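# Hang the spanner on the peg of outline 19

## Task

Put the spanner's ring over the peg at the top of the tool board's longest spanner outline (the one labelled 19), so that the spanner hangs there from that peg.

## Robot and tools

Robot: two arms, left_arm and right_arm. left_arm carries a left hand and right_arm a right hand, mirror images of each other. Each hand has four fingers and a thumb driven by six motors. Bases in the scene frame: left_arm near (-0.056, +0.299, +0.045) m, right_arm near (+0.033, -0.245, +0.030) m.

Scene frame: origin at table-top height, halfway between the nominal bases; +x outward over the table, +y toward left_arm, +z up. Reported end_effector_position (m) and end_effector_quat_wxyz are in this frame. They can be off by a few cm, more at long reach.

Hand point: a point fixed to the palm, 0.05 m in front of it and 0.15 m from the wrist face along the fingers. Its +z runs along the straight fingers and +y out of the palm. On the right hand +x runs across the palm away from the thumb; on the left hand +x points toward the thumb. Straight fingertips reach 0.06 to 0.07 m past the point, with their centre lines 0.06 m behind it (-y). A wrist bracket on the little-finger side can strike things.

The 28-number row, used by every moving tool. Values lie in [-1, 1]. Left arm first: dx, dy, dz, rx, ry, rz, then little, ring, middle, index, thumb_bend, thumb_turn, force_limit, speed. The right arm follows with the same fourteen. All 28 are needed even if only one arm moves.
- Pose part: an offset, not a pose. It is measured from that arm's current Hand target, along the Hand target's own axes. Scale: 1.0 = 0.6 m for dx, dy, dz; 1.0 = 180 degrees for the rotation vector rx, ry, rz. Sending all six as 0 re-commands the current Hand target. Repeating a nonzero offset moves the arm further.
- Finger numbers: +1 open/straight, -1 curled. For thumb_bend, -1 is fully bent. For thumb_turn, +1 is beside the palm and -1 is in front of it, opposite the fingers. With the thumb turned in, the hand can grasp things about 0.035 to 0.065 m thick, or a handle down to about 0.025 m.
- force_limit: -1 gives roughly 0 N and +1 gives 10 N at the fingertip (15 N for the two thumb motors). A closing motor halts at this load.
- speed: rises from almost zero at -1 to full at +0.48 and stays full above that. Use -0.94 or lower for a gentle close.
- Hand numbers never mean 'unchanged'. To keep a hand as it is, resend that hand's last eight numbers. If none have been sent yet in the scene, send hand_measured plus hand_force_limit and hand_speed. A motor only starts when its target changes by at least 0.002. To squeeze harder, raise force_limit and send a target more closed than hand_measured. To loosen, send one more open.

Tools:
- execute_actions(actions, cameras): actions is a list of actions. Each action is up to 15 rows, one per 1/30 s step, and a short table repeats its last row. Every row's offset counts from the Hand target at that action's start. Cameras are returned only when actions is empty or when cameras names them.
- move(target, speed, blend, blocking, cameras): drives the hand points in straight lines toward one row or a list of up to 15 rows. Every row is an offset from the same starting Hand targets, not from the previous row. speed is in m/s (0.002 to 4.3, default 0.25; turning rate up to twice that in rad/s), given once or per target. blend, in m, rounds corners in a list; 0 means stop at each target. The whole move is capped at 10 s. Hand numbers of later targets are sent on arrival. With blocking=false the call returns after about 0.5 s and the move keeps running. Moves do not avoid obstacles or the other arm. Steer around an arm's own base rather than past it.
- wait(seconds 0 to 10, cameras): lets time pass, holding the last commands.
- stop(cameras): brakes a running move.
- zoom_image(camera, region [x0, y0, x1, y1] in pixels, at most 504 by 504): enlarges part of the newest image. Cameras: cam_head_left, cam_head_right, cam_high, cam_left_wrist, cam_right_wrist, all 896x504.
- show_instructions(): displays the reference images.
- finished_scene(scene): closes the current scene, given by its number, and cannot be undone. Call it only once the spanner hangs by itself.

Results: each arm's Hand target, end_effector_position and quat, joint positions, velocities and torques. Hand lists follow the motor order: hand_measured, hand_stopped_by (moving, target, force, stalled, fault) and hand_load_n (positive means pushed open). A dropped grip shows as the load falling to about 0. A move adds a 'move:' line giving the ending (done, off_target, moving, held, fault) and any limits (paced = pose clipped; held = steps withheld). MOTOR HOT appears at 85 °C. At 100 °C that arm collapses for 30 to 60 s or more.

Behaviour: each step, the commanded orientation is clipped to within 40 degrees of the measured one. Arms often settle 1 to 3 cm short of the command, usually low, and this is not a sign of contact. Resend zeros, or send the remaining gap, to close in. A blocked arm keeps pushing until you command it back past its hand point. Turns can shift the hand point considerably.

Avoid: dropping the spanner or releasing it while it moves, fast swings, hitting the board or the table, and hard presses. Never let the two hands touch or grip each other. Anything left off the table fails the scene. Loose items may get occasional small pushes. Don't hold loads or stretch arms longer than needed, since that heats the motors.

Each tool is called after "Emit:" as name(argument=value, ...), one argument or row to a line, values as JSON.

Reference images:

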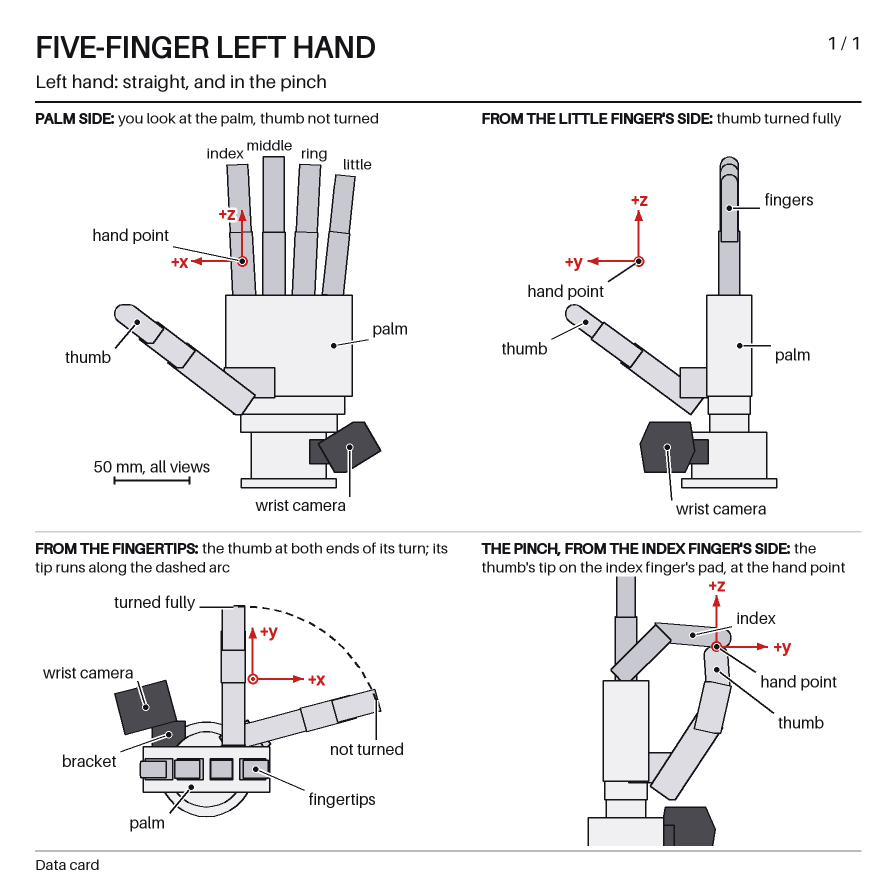

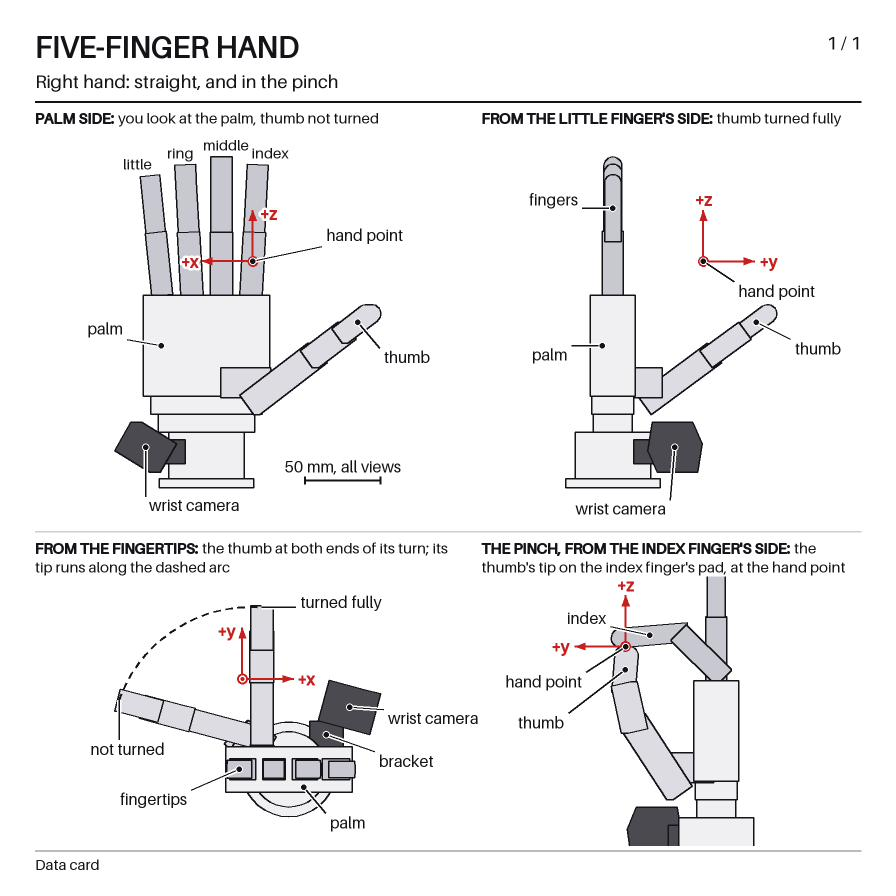

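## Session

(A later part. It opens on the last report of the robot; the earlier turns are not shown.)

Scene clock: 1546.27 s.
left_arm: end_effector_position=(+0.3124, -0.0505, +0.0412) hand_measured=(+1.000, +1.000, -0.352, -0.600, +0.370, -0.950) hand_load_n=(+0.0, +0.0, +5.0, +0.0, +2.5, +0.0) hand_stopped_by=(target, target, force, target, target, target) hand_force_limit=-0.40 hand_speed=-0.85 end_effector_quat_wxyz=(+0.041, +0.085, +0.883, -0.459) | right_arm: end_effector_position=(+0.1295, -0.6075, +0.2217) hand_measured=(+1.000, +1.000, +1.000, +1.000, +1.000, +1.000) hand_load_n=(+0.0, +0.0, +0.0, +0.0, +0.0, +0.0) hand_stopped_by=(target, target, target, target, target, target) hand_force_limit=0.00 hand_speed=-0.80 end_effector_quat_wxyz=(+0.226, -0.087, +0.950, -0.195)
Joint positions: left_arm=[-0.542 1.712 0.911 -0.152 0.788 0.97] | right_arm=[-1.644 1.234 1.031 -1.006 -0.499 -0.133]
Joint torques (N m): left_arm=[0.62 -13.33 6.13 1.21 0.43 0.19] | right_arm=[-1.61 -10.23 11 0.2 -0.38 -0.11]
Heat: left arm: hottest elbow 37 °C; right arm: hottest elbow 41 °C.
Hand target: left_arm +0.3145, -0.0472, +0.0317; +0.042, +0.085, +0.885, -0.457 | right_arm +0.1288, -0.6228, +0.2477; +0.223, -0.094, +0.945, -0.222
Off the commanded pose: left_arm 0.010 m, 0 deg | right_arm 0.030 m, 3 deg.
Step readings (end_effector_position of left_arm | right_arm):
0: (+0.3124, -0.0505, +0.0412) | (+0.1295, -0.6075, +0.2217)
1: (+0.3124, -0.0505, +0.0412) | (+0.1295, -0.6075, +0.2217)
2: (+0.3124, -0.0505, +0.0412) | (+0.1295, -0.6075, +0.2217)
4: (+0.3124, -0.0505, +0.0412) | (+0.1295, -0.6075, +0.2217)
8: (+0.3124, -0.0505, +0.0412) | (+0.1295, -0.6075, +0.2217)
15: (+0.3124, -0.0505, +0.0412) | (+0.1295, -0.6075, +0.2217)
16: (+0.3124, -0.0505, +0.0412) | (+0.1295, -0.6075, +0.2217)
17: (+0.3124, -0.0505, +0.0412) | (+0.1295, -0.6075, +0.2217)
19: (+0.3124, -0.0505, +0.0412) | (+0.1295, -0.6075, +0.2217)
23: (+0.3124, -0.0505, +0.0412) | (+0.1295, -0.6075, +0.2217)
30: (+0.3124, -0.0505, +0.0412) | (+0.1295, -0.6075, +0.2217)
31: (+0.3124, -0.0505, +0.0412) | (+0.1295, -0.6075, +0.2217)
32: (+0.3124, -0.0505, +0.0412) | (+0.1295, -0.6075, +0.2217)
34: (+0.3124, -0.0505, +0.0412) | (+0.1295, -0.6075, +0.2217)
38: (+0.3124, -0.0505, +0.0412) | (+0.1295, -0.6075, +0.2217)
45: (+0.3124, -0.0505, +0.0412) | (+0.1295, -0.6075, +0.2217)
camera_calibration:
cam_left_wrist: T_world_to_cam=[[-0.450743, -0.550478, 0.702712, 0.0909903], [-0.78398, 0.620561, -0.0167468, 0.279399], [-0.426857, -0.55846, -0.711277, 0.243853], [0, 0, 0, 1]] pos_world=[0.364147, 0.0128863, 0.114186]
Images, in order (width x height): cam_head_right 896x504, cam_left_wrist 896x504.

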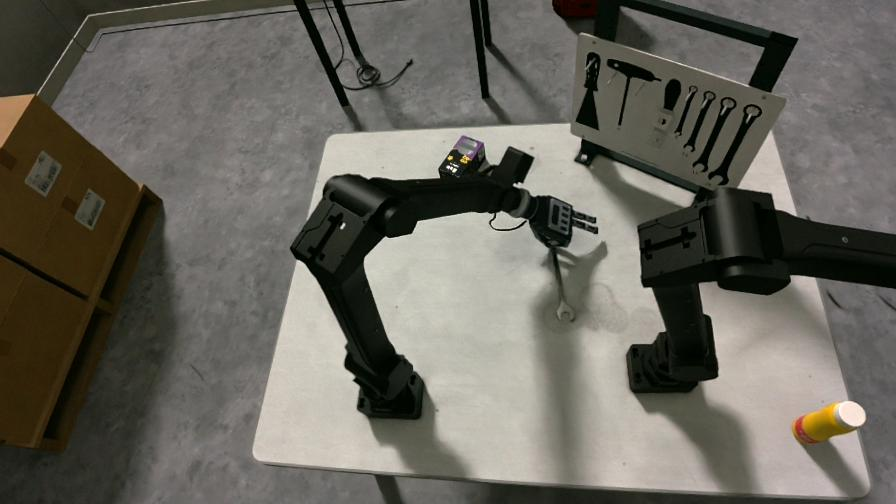

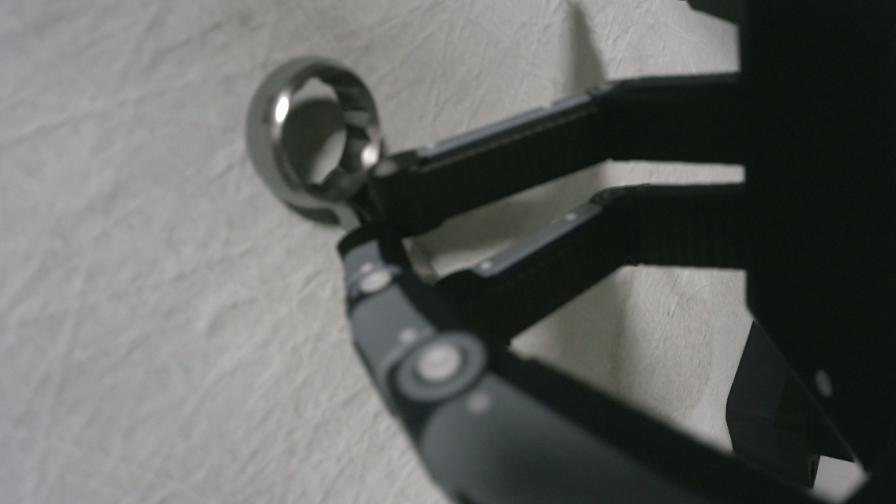

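Emit:
execute_actions(
  actions=[
    [[0,0,0,0,0,0,1,1,-0.7,-0.6,0.37,-0.95,0.3,-0.9,0,0,0,0,0,0,1,1,1,1,1,1,0,-0.8]],
    [[0,0,0,0,0,0,1,1,-0.7,-0.6,0.37,-0.95,0.3,-0.9,0,0,0,0,0,0,1,1,1,1,1,1,0,-0.8]],
  ],
  cameras=["cam_left_wrist"],
)

Scene clock: 1550.87 s.
left_arm: end_effector_position=(+0.3124, -0.0505, +0.0412) hand_measured=(+1.000, +1.000, -0.358, -0.600, +0.370, -0.950) hand_load_n=(+0.0, +0.0, +6.5, +0.0, +3.5, +0.5) hand_stopped_by=(target, target, force, target, target, target) hand_force_limit=0.30 hand_speed=-0.90 end_effector_quat_wxyz=(+0.041, +0.085, +0.883, -0.459) | right_arm: end_effector_position=(+0.1295, -0.6075, +0.2217) hand_measured=(+1.000, +1.000, +1.000, +1.000, +1.000, +1.000) hand_load_n=(+0.0, +0.0, +0.0, +0.0, +0.0, +0.0) hand_stopped_by=(target, target, target, target, target, target) hand_force_limit=0.00 hand_speed=-0.80 end_effector_quat_wxyz=(+0.226, -0.087, +0.950, -0.195)
Joint positions: left_arm=[-0.542 1.712 0.911 -0.152 0.788 0.97] | right_arm=[-1.644 1.234 1.031 -1.006 -0.499 -0.133]
Joint torques (N m): left_arm=[0.5 -13.33 6.15 1.21 0.43 0.19] | right_arm=[-1.49 -10.4 11.06 0.2 -0.38 -0.09]
Heat: left arm: hottest elbow 37 °C; right arm: hottest elbow 41 °C.
Hand target: left_arm +0.3145, -0.0472, +0.0317; +0.042, +0.085, +0.885, -0.457 | right_arm +0.1288, -0.6228, +0.2477; +0.223, -0.094, +0.945, -0.222
Off the commanded pose: left_arm 0.010 m, 0 deg | right_arm 0.030 m, 3 deg.
Step readings (end_effector_position of left_arm | right_arm):
0: (+0.3124, -0.0505, +0.0412) | (+0.1295, -0.6075, +0.2217)
1: (+0.3124, -0.0505, +0.0412) | (+0.1295, -0.6075, +0.2217)
2: (+0.3124, -0.0505, +0.0412) | (+0.1295, -0.6075, +0.2217)
4: (+0.3124, -0.0505, +0.0412) | (+0.1295, -0.6075, +0.2217)
8: (+0.3124, -0.0505, +0.0412) | (+0.1295, -0.6075, +0.2217)
15: (+0.3124, -0.0505, +0.0412) | (+0.1295, -0.6075, +0.2217)
16: (+0.3124, -0.0505, +0.0412) | (+0.1295, -0.6075, +0.2217)
17: (+0.3124, -0.0505, +0.0412) | (+0.1295, -0.6075, +0.2217)
19: (+0.3124, -0.0505, +0.0412) | (+0.1295, -0.6075, +0.2217)
23: (+0.3124, -0.0505, +0.0412) | (+0.1295, -0.6075, +0.2217)
30: (+0.3124, -0.0505, +0.0412) | (+0.1295, -0.6075, +0.2217)
camera_calibration:
cam_left_wrist: T_world_to_cam=[[-0.450743, -0.550478, 0.702712, 0.0909903], [-0.78398, 0.620561, -0.0167468, 0.279399], [-0.426857, -0.55846, -0.711277, 0.243853], [0, 0, 0, 1]] pos_world=[0.364147, 0.0128863, 0.114186]
Images, in order (width x height): cam_left_wrist 896x504.

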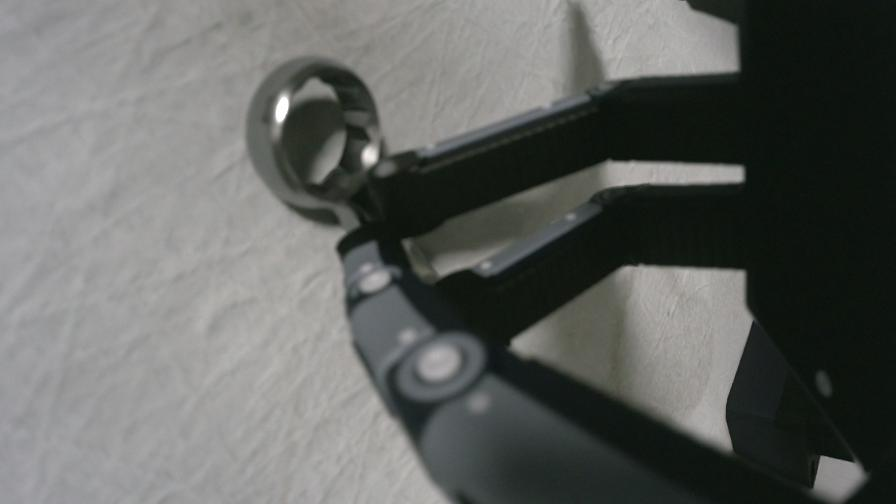

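Emit:
move(
  target=[-0.0088,-0.0464,-0.0343,0,0,0,1,1,-0.7,-0.6,0.37,-0.95,0.3,-0.9,0,0,0,0,0,0,1,1,1,1,1,1,0,-0.8],
  speed=0.04,
  cameras=["cam_left_wrist", "cam_head_right"],
)

Scene clock: 1554.60 s.
left_arm: end_effector_position=(+0.3027, -0.0449, +0.0519) hand_measured=(+1.000, +1.000, -0.358, -0.600, +0.370, -0.950) hand_load_n=(+0.0, +0.0, +6.5, +0.0, +3.5, +0.0) hand_stopped_by=(target, target, force, target, target, target) hand_force_limit=0.30 hand_speed=-0.90 end_effector_quat_wxyz=(+0.027, +0.079, +0.888, -0.453) | right_arm: end_effector_position=(+0.1295, -0.6075, +0.2217) hand_measured=(+1.000, +1.000, +1.000, +1.000, +1.000, +1.000) hand_load_n=(+0.0, +0.0, +0.0, +0.0, +0.0, +0.0) hand_stopped_by=(target, target, target, target, target, target) hand_force_limit=0.00 hand_speed=-0.80 end_effector_quat_wxyz=(+0.226, -0.087, +0.950, -0.195)
Joint positions: left_arm=[-0.542 1.676 0.911 -0.222 0.788 0.97] | right_arm=[-1.644 1.234 1.031 -1.006 -0.499 -0.133]
Joint torques (N m): left_arm=[0.67 -16.15 8.35 0.01 0.45 0.19] | right_arm=[-1.61 -10.17 11.03 0.17 -0.37 -0.1]
Heat: left arm: hottest elbow 37 °C; right arm: hottest elbow 41 °C.
Hand target: left_arm +0.3144, -0.0469, +0.0667; +0.042, +0.085, +0.885, -0.457 | right_arm +0.1288, -0.6228, +0.2477; +0.223, -0.094, +0.945, -0.222
Off the commanded pose: left_arm 0.019 m, 2 deg | right_arm 0.030 m, 3 deg.
move: off_target (left_arm, right_arm)
camera_calibration:
cam_left_wrist: T_world_to_cam=[[-0.429896, -0.562681, 0.706101, 0.0752144], [-0.783948, 0.620587, 0.0172441, 0.266665], [-0.4479, -0.546134, -0.707901, 0.257229], [0, 0, 0, 1]] pos_world=[0.356599, 0.0173144, 0.124385]
Images, in order (width x height): cam_head_right 896x504, cam_left_wrist 896x504.

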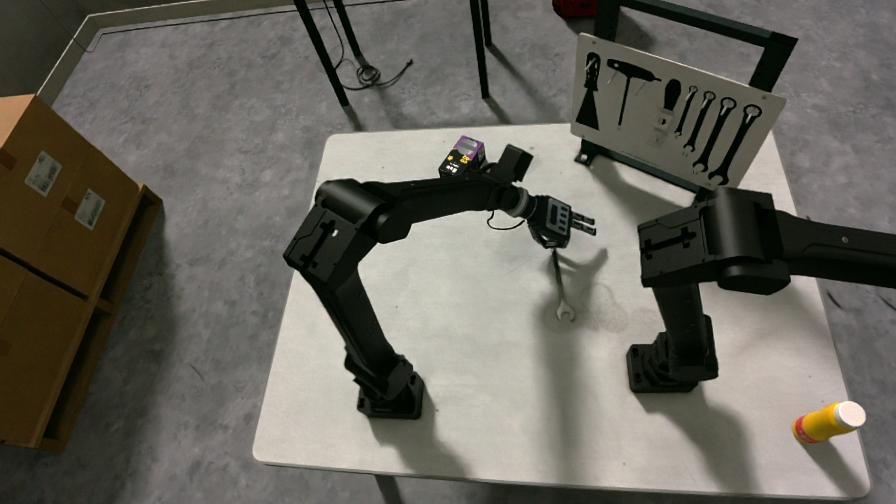

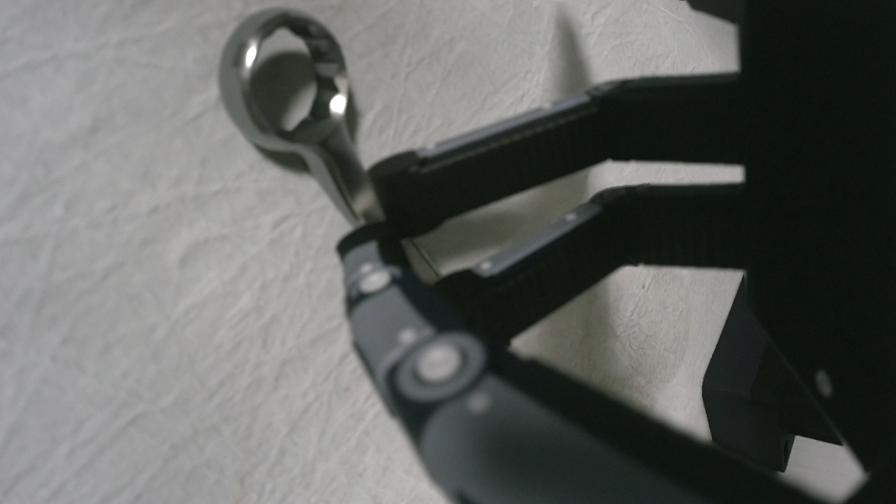

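Emit:
move(
  target=[
    [0,0,0,0,0,0,1,1,0.4,0.4,0.2,-1,-0.4,-0.3,0,0,0,0,0,0,1,1,1,1,1,1,0,-0.8],
    [-0.0075,-0.0397,-0.0294,0,0,0,1,1,0.4,0.4,0.2,-1,-0.4,-0.3,0,0,0,0,0,0,1,1,1,1,1,1,0,-0.8],
    [-0.0512,-0.0245,-0.0387,0.1099,-0.0559,-0.0501,1,1,0.4,0.4,0.2,-1,-0.4,-0.3,0,0,0,0,0,0,1,1,1,1,1,1,0,-0.8],
    [-0.0375,0.0483,0.0152,0.1099,-0.0559,-0.0501,1,1,0.4,0.4,0.2,-1,-0.4,-0.3,0,0,0,0,0,0,1,1,1,1,1,1,0,-0.8],
  ],
  speed=0.12,
  cameras=["cam_left_wrist", "cam_head_right"],
)

Emit:
zoom_image(
  camera="cam_head_right",
  region=[520, 180, 600, 260],
)

Scene clock: 1605.07 s.
left_arm: end_effector_position=(+0.3422, -0.0427, +0.0479) hand_measured=(+1.000, +1.000, +0.400, +0.400, +0.344, -1.000) hand_load_n=(+0.0, -0.5, +0.0, +0.0, +0.0, +0.0) hand_stopped_by=(target, target, target, target, force, target) hand_force_limit=-0.40 hand_speed=-0.30 end_effector_quat_wxyz=(+0.069, -0.013, +0.790, -0.609) | right_arm: end_effector_position=(+0.1295, -0.6075, +0.2217) hand_measured=(+1.000, +1.000, +1.000, +1.000, +1.000, +1.000) hand_load_n=(+0.0, +0.0, +0.0, +0.0, +0.0, +0.0) hand_stopped_by=(target, target, target, target, target, target) hand_force_limit=0.00 hand_speed=-0.80 end_effector_quat_wxyz=(+0.226, -0.087, +0.950, -0.195)
Joint positions: left_arm=[-0.407 1.825 0.763 0.588 0.994 0.503] | right_arm=[-1.644 1.234 1.031 -1.006 -0.499 -0.133]
Joint torques (N m): left_arm=[0.32 -13.39 4.53 1.81 0.36 0.02] | right_arm=[-1.49 -10.46 11.03 0.18 -0.38 -0.08]
Heat: left arm: hottest elbow 39 °C; right arm: hottest elbow 42 °C.
Hand target: left_arm +0.3419, -0.0405, +0.0416; +0.068, -0.019, +0.790, -0.609 | right_arm +0.1288, -0.6228, +0.2477; +0.223, -0.094, +0.945, -0.222
Off the commanded pose: left_arm 0.007 m, 1 deg | right_arm 0.030 m, 3 deg.
move: off_target (right_arm)
camera_calibration:
cam_left_wrist: T_world_to_cam=[[-0.326565, -0.323779, 0.887988, 0.0623946], [-0.882342, 0.441257, -0.163597, 0.331032], [-0.338862, -0.836934, -0.429783, 0.210126], [0, 0, 0, 1]] pos_world=[0.383663, 0.0499933, 0.089059]
Images, in order (width x height): cam_head_right 896x504, cam_left_wrist 896x504.

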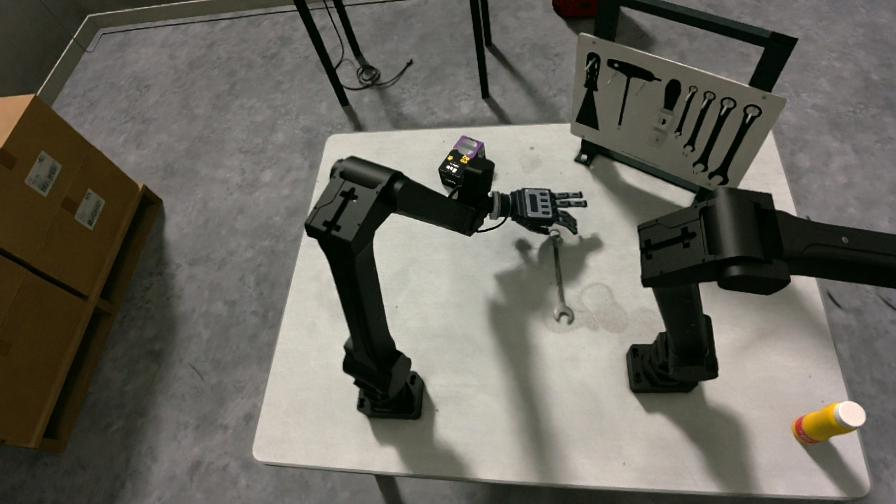

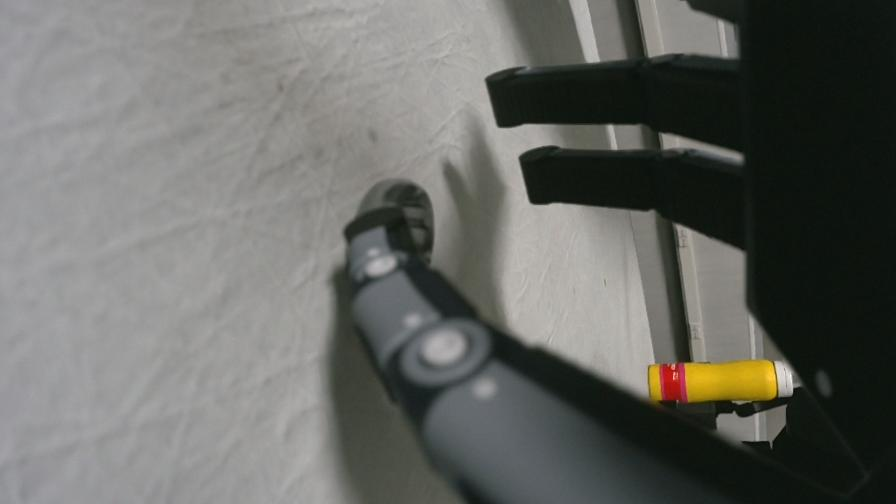

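Scaled by 6.300 from the camera's 896x504 image, which has a finer 1280x720 frame.

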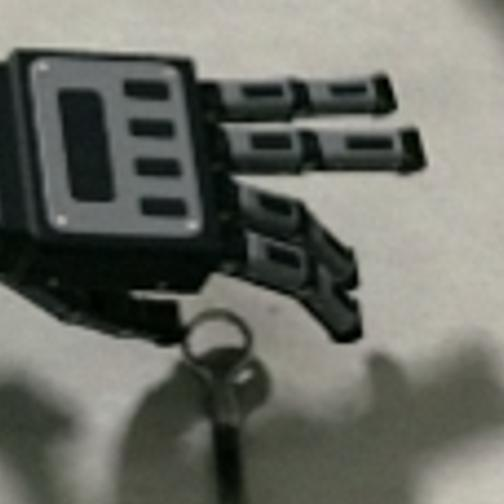

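Emit:
move(
  target=[
    [-0.0054,-0.0548,-0.0199,-0.0722,0,0,1,1,0.4,0.4,0.34,-1,-0.4,-0.3,0,0,0,0,0,0,1,1,1,1,1,1,0,-0.8],
    [0,0.0061,-0.0035,-0.0722,0,0,1,1,0.4,0.4,0.34,-1,-0.4,-0.3,0,0,0,0,0,0,1,1,1,1,1,1,0,-0.8],
  ],
  speed=0.12,
  cameras=["cam_left_wrist", "cam_head_right"],
)

Emit:
zoom_image(
  camera="cam_head_right",
  region=[520, 180, 600, 260],
)

Scene clock: 1631.53 s.
left_arm: end_effector_position=(+0.3323, -0.0295, +0.0360) hand_measured=(+1.000, +1.000, +0.400, +0.400, +0.340, -1.000) hand_load_n=(+0.5, +0.0, +0.0, +0.0, +0.0, +0.0) hand_stopped_by=(target, target, target, target, target, target) hand_force_limit=-0.40 hand_speed=-0.30 end_effector_quat_wxyz=(+0.054, -0.039, +0.857, -0.511) | right_arm: end_effector_position=(+0.1295, -0.6075, +0.2217) hand_measured=(+1.000, +1.000, +1.000, +1.000, +1.000, +1.000) hand_load_n=(+0.0, +0.0, +0.0, +0.0, +0.0, +0.0) hand_stopped_by=(target, target, target, target, target, target) hand_force_limit=0.00 hand_speed=-0.80 end_effector_quat_wxyz=(+0.226, -0.087, +0.950, -0.195)
Joint positions: left_arm=[-0.448 1.734 0.815 0.151 0.824 0.677] | right_arm=[-1.644 1.234 1.031 -1.006 -0.499 -0.133]
Joint torques (N m): left_arm=[-0.67 -13.51 7.47 1.63 0.4 0.19] | right_arm=[-1.44 -10.05 11.02 0.24 -0.38 -0.1]
Heat: left arm: hottest elbow 36 °C; right arm: hottest elbow 42 °C.
Hand target: left_arm +0.3420, -0.0374, +0.0386; +0.066, -0.027, +0.854, -0.516 | right_arm +0.1288, -0.6228, +0.2477; +0.223, -0.094, +0.945, -0.222
Off the commanded pose: left_arm 0.013 m, 2 deg | right_arm 0.030 m, 3 deg.
move: off_target (left_arm, right_arm)
camera_calibration:
cam_left_wrist: T_world_to_cam=[[-0.254275, -0.532403, 0.807398, 0.0466504], [-0.903041, 0.429553, -0.00114575, 0.315284], [-0.34621, -0.729405, -0.590006, 0.22415], [0, 0, 0, 1]] pos_world=[0.374179, 0.0529017, 0.0949456]
Images, in order (width x height): cam_head_right 896x504, cam_left_wrist 896x504.

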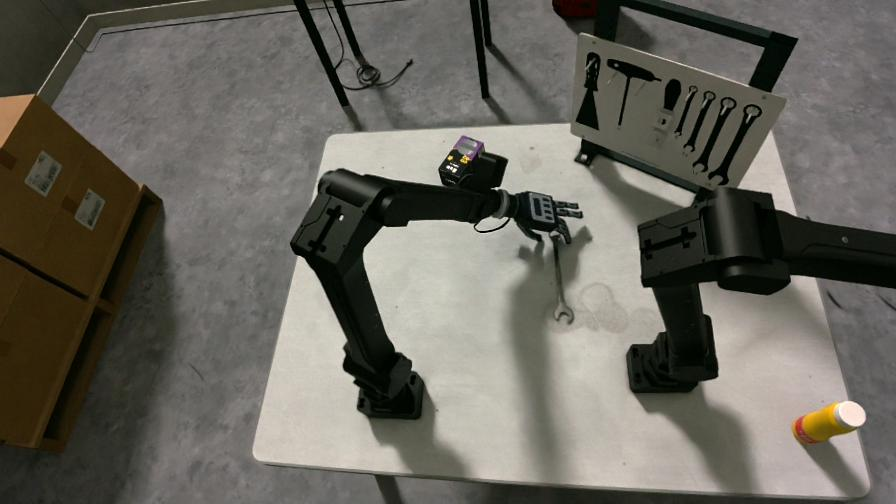

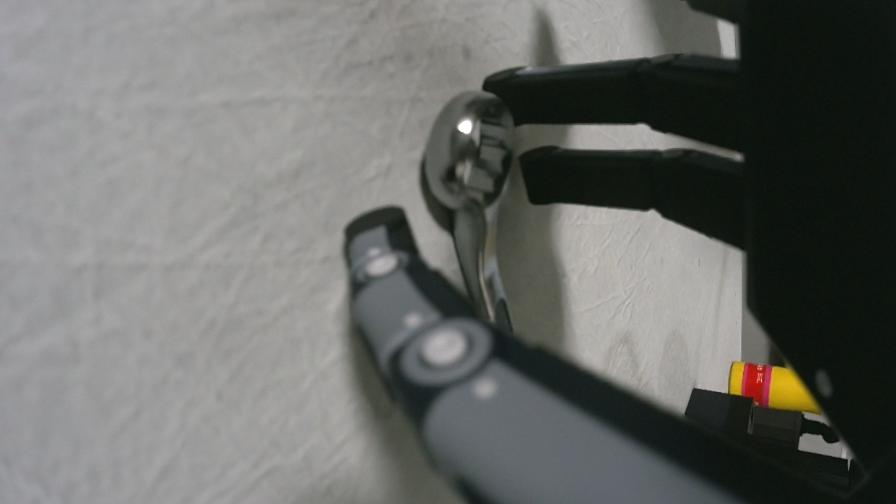

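Scaled by 6.300 from the camera's 896x504 image, which has a finer 1280x720 frame.

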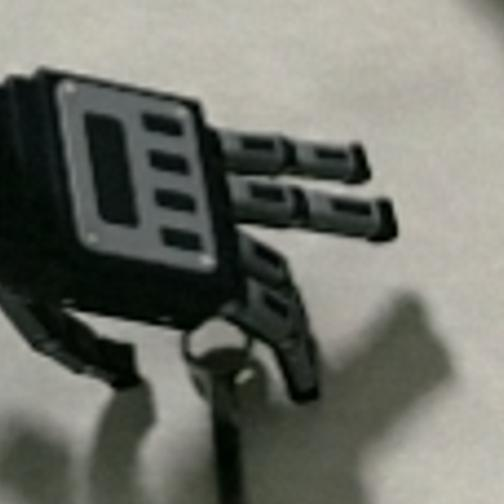

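Emit:
move(
  target=[
    [-0.006,-0.0483,-0.0152,0,0,0,1,1,0.4,0.4,0.34,-1,-0.4,-0.3,0,0,0,0,0,0,1,1,1,1,1,1,0,-0.8],
    [-0.0012,0.0017,0.0115,0,0,0,1,1,0.4,0.4,0.34,-1,-0.4,-0.3,0,0,0,0,0,0,1,1,1,1,1,1,0,-0.8],
  ],
  speed=0.08,
  cameras=["cam_left_wrist", "cam_head_right"],
)

Emit:
zoom_image(
  camera="cam_head_right",
  region=[520, 180, 600, 260],
)

Scene clock: 1641.00 s.
left_arm: end_effector_position=(+0.3329, -0.0338, +0.0349) hand_measured=(+1.000, +1.000, +0.400, +0.400, +0.340, -1.000) hand_load_n=(+0.0, +0.0, +0.5, +0.0, +0.0, +0.0) hand_stopped_by=(target, target, target, target, target, target) hand_force_limit=-0.40 hand_speed=-0.30 end_effector_quat_wxyz=(+0.059, -0.033, +0.856, -0.512) | right_arm: end_effector_position=(+0.1295, -0.6075, +0.2217) hand_measured=(+1.000, +1.000, +1.000, +1.000, +1.000, +1.000) hand_load_n=(+0.0, +0.0, -0.5, +0.0, +0.0, +0.0) hand_stopped_by=(target, target, target, target, target, target) hand_force_limit=0.00 hand_speed=-0.80 end_effector_quat_wxyz=(+0.226, -0.087, +0.950, -0.195)
Joint positions: left_arm=[-0.457 1.74 0.815 0.17 0.819 0.677] | right_arm=[-1.644 1.234 1.031 -1.006 -0.499 -0.133]
Joint torques (N m): left_arm=[-0.73 -12.45 8.01 1.62 0.33 0.1] | right_arm=[-1.49 -10.34 11.04 0.14 -0.38 -0.1]
Heat: left arm: hottest elbow 37 °C; right arm: hottest elbow 42 °C.
Hand target: left_arm +0.3438, -0.0429, +0.0347; +0.066, -0.026, +0.854, -0.516 | right_arm +0.1288, -0.6228, +0.2477; +0.223, -0.094, +0.945, -0.222
Off the commanded pose: left_arm 0.014 m, 1 deg | right_arm 0.030 m, 3 deg.
move: off_target (left_arm, right_arm)
camera_calibration:
cam_left_wrist: T_world_to_cam=[[-0.267947, -0.528991, 0.805216, 0.0501678], [-0.900693, 0.434215, -0.0144584, 0.317506], [-0.341989, -0.729127, -0.592805, 0.219207], [0, 0, 0, 1]] pos_world=[0.374384, 0.0485022, 0.0941418]
Images, in order (width x height): cam_head_right 896x504, cam_left_wrist 896x504.

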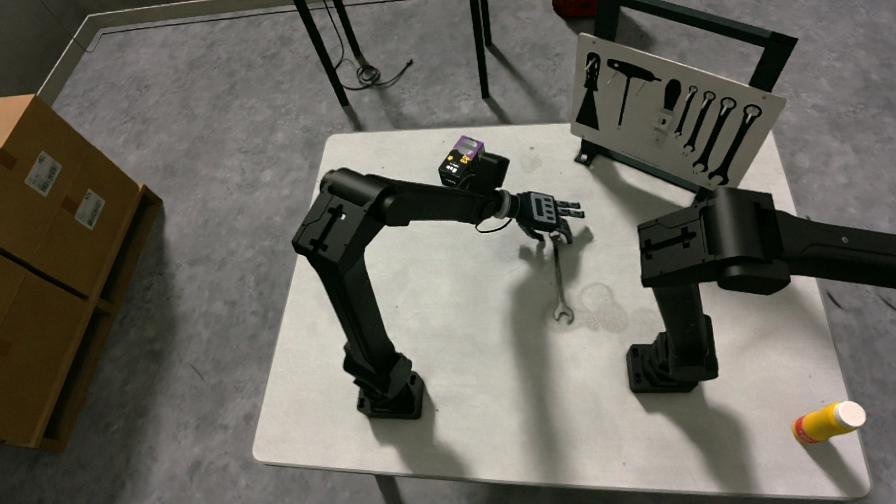

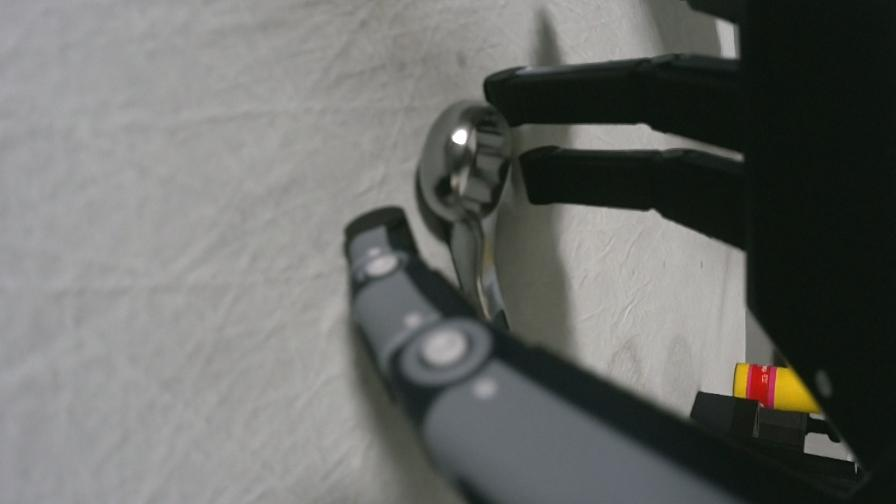

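Scaled by 6.300 from the camera's 896x504 image, which has a finer 1280x720 frame.

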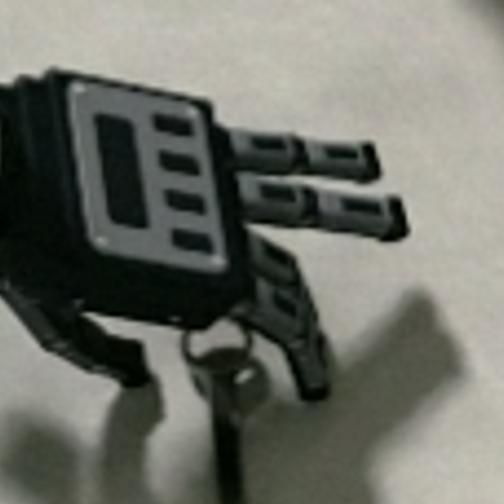

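Emit:
move(
  target=[-0.0155,-0.0052,-0.0018,0,0,0,1,1,0.4,0.4,0.34,-1,-0.4,-0.3,0,0,0,0,0,0,1,1,1,1,1,1,0,-0.8],
  speed=0.05,
  cameras=["cam_left_wrist", "cam_head_right"],
)

Emit:
zoom_image(
  camera="cam_head_right",
  region=[520, 180, 600, 260],
)

Scene clock: 1647.30 s.
left_arm: end_effector_position=(+0.3376, -0.0364, +0.0371) hand_measured=(+1.000, +1.000, +0.400, +0.400, +0.340, -1.000) hand_load_n=(+0.0, +0.0, +0.0, +0.0, +0.0, +0.0) hand_stopped_by=(target, target, target, target, target, target) hand_force_limit=-0.40 hand_speed=-0.30 end_effector_quat_wxyz=(+0.061, -0.031, +0.855, -0.514) | right_arm: end_effector_position=(+0.1295, -0.6075, +0.2217) hand_measured=(+1.000, +1.000, +1.000, +1.000, +1.000, +1.000) hand_load_n=(+0.0, +0.0, +0.0, +0.0, +0.0, +0.0) hand_stopped_by=(target, target, target, target, target, target) hand_force_limit=0.00 hand_speed=-0.80 end_effector_quat_wxyz=(+0.226, -0.087, +0.950, -0.195)
Joint positions: left_arm=[-0.457 1.745 0.827 0.17 0.821 0.677] | right_arm=[-1.644 1.234 1.031 -1.006 -0.499 -0.133]
Joint torques (N m): left_arm=[0.15 -12.69 9.2 0.39 0.52 0.19] | right_arm=[-1.55 -10.34 11 0.2 -0.38 -0.09]
Heat: left arm: hottest elbow 37 °C; right arm: hottest elbow 42 °C.
Hand target: left_arm +0.3527, -0.0424, +0.0387; +0.065, -0.026, +0.854, -0.516 | right_arm +0.1288, -0.6228, +0.2477; +0.223, -0.094, +0.945, -0.222
Off the commanded pose: left_arm 0.016 m, 1 deg | right_arm 0.030 m, 3 deg.
move: off_target (left_arm, right_arm)
camera_calibration:
cam_left_wrist: T_world_to_cam=[[-0.273727, -0.52502, 0.80587, 0.0503765], [-0.899985, 0.435362, -0.0220587, 0.322915], [-0.339264, -0.731309, -0.591681, 0.219242], [0, 0, 0, 1]] pos_world=[0.378789, 0.0461976, 0.0962476]
Images, in order (width x height): cam_head_right 896x504, cam_left_wrist 896x504.

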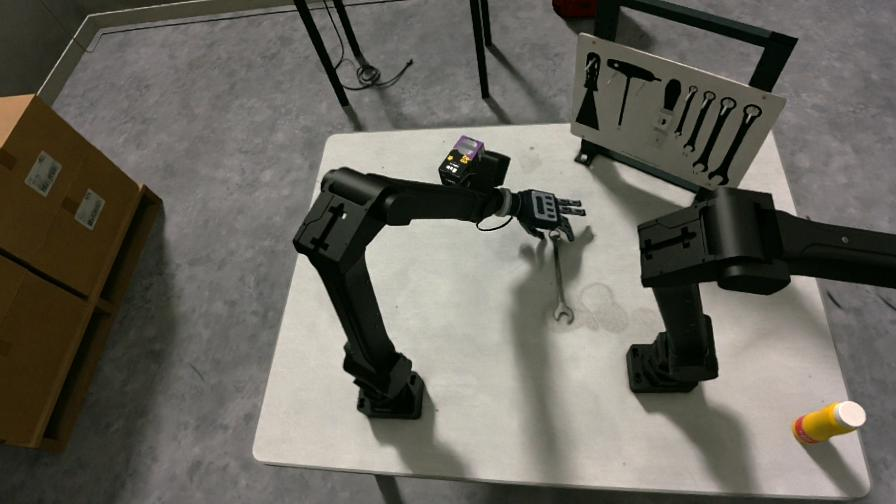

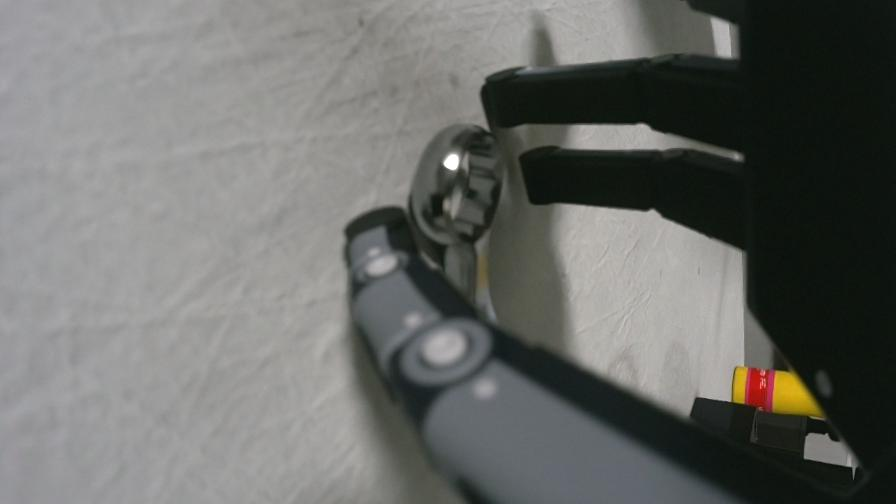

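Scaled by 6.300 from the camera's 896x504 image, which has a finer 1280x720 frame.

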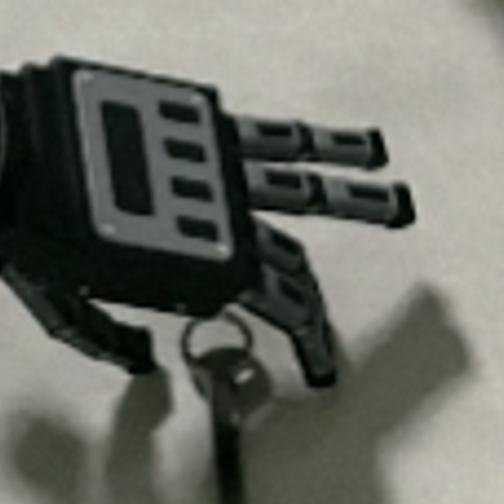

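Emit:
move(
  target=[-0.0092,-0.0121,-0.0041,0,0,0,1,1,0.4,0.4,0.34,-1,-0.4,-0.3,0,0,0,0,0,0,1,1,1,1,1,1,0,-0.8],
  speed=0.05,
  cameras=["cam_left_wrist", "cam_head_right"],
)

Emit:
zoom_image(
  camera="cam_head_right",
  region=[520, 180, 600, 260],
)

Scene clock: 1669.57 s.
left_arm: end_effector_position=(+0.3404, -0.0380, +0.0403) hand_measured=(+1.000, +1.000, +0.400, +0.400, +0.340, -1.000) hand_load_n=(+0.0, +0.0, +0.0, +0.0, +0.0, +0.0) hand_stopped_by=(target, target, target, target, target, target) hand_force_limit=-0.40 hand_speed=-0.30 end_effector_quat_wxyz=(+0.057, -0.032, +0.856, -0.513) | right_arm: end_effector_position=(+0.1295, -0.6075, +0.2217) hand_measured=(+1.000, +1.000, +1.000, +1.000, +1.000, +1.000) hand_load_n=(+0.0, +0.0, +0.0, +0.0, +0.0, +0.0) hand_stopped_by=(target, target, target, target, target, target) hand_force_limit=0.00 hand_speed=-0.80 end_effector_quat_wxyz=(+0.226, -0.087, +0.950, -0.195)
Joint positions: left_arm=[-0.457 1.745 0.845 0.142 0.823 0.68] | right_arm=[-1.644 1.234 1.031 -1.006 -0.499 -0.133]
Joint torques (N m): left_arm=[0.5 -13.8 9.37 0.29 0.53 0.18] | right_arm=[-1.49 -10.23 10.99 0.2 -0.38 -0.08]
Heat: left arm: hottest elbow 39 °C; right arm: hottest elbow 42 °C.
Hand target: left_arm +0.3576, -0.0430, +0.0466; +0.065, -0.027, +0.854, -0.516 | right_arm +0.1288, -0.6228, +0.2477; +0.223, -0.094, +0.945, -0.222
Off the commanded pose: left_arm 0.019 m, 1 deg | right_arm 0.030 m, 3 deg.
move: off_target (left_arm, right_arm)
camera_calibration:
cam_left_wrist: T_world_to_cam=[[-0.268783, -0.526945, 0.806279, 0.04594], [-0.898921, 0.437904, -0.0134734, 0.325662], [-0.345973, -0.728402, -0.591383, 0.223372], [0, 0, 0, 1]] pos_world=[0.382373, 0.0443037, 0.0994457]
Images, in order (width x height): cam_head_right 896x504, cam_left_wrist 896x504.

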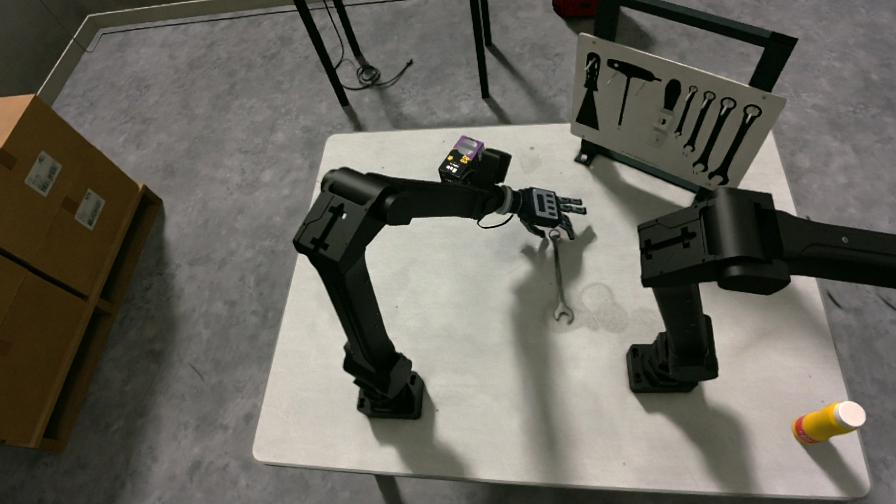

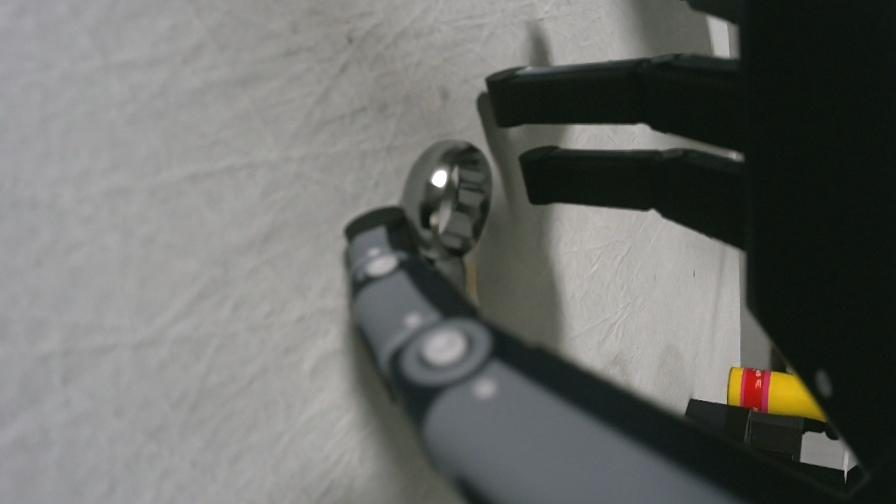

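Scaled by 6.300 from the camera's 896x504 image, which has a finer 1280x720 frame.

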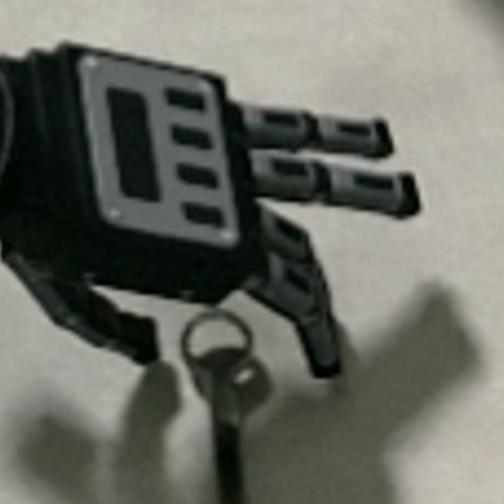

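Emit:
move(
  target=[-0.0042,-0.0087,-0.0043,0,0,0,1,1,0.4,0.4,0.34,-1,-0.4,-0.3,0,0,0,0,0,0,1,1,1,1,1,1,0,-0.8],
  speed=0.05,
  cameras=["cam_left_wrist", "cam_head_right"],
)

Emit:
zoom_image(
  camera="cam_head_right",
  region=[520, 180, 600, 260],
)

Scene clock: 1673.60 s.
left_arm: end_effector_position=(+0.3404, -0.0379, +0.0410) hand_measured=(+1.000, +1.000, +0.400, +0.400, +0.340, -1.000) hand_load_n=(+0.0, +0.0, +0.0, +0.0, +0.0, +0.0) hand_stopped_by=(target, target, target, target, target, target) hand_force_limit=-0.40 hand_speed=-0.30 end_effector_quat_wxyz=(+0.052, -0.034, +0.857, -0.511) | right_arm: end_effector_position=(+0.1295, -0.6075, +0.2217) hand_measured=(+1.000, +1.000, +1.000, +1.000, +1.000, +1.000) hand_load_n=(+0.0, +0.0, +0.0, +0.0, +0.0, -0.5) hand_stopped_by=(target, target, target, target, target, target) hand_force_limit=0.00 hand_speed=-0.80 end_effector_quat_wxyz=(+0.226, -0.087, +0.950, -0.195)
Joint positions: left_arm=[-0.457 1.745 0.853 0.121 0.825 0.682] | right_arm=[-1.644 1.234 1.031 -1.006 -0.499 -0.133]
Joint torques (N m): left_arm=[0.62 -14.68 9.46 0.27 0.53 0.18] | right_arm=[-1.61 -10.17 11 0.2 -0.38 -0.1]
Heat: left arm: hottest elbow 39 °C; right arm: hottest elbow 42 °C.
Hand target: left_arm +0.3596, -0.0429, +0.0527; +0.065, -0.026, +0.854, -0.516 | right_arm +0.1288, -0.6228, +0.2477; +0.223, -0.094, +0.945, -0.222
Off the commanded pose: left_arm 0.023 m, 2 deg | right_arm 0.030 m, 3 deg.
move: off_target (left_arm, right_arm)
camera_calibration:
cam_left_wrist: T_world_to_cam=[[-0.261806, -0.530277, 0.806389, 0.0430046], [-0.898215, 0.439549, -0.0025737, 0.324935], [-0.353083, -0.724985, -0.591379, 0.226393], [0, 0, 0, 1]] pos_world=[0.383056, 0.044111, 0.100042]
Images, in order (width x height): cam_head_right 896x504, cam_left_wrist 896x504.

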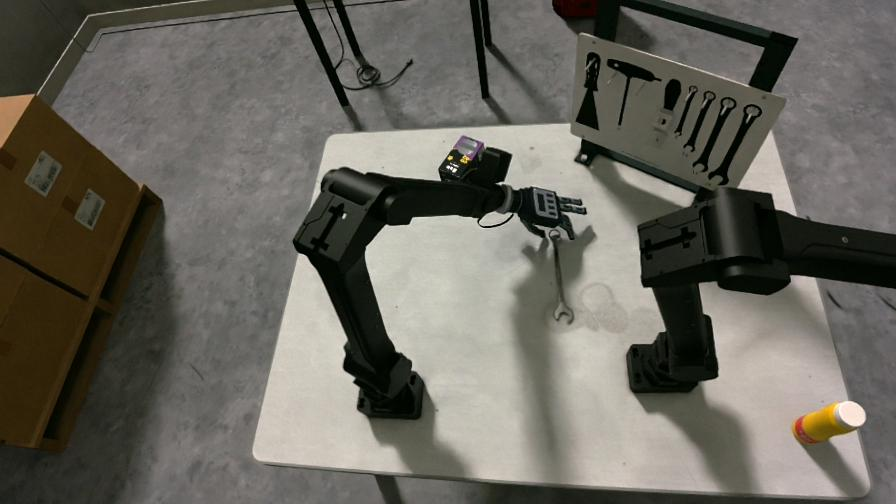

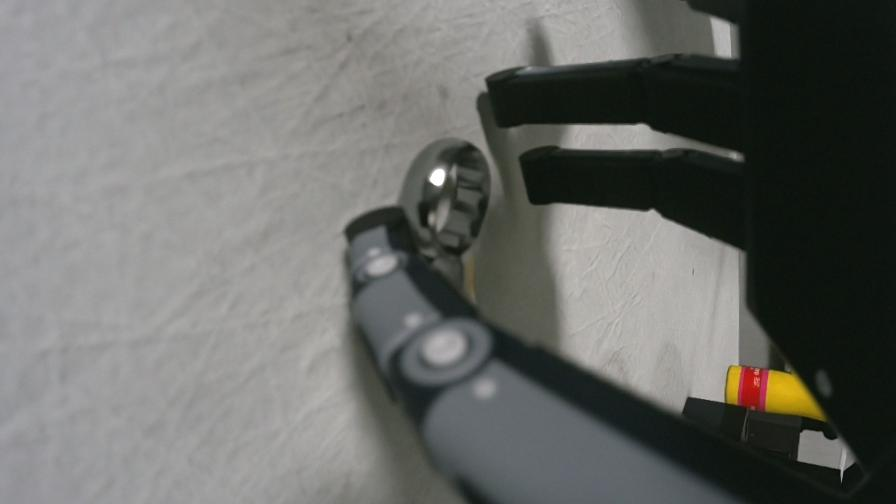

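Scaled by 6.300 from the camera's 896x504 image, which has a finer 1280x720 frame.

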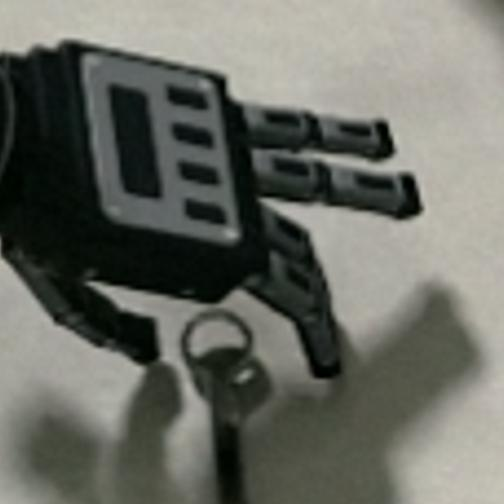

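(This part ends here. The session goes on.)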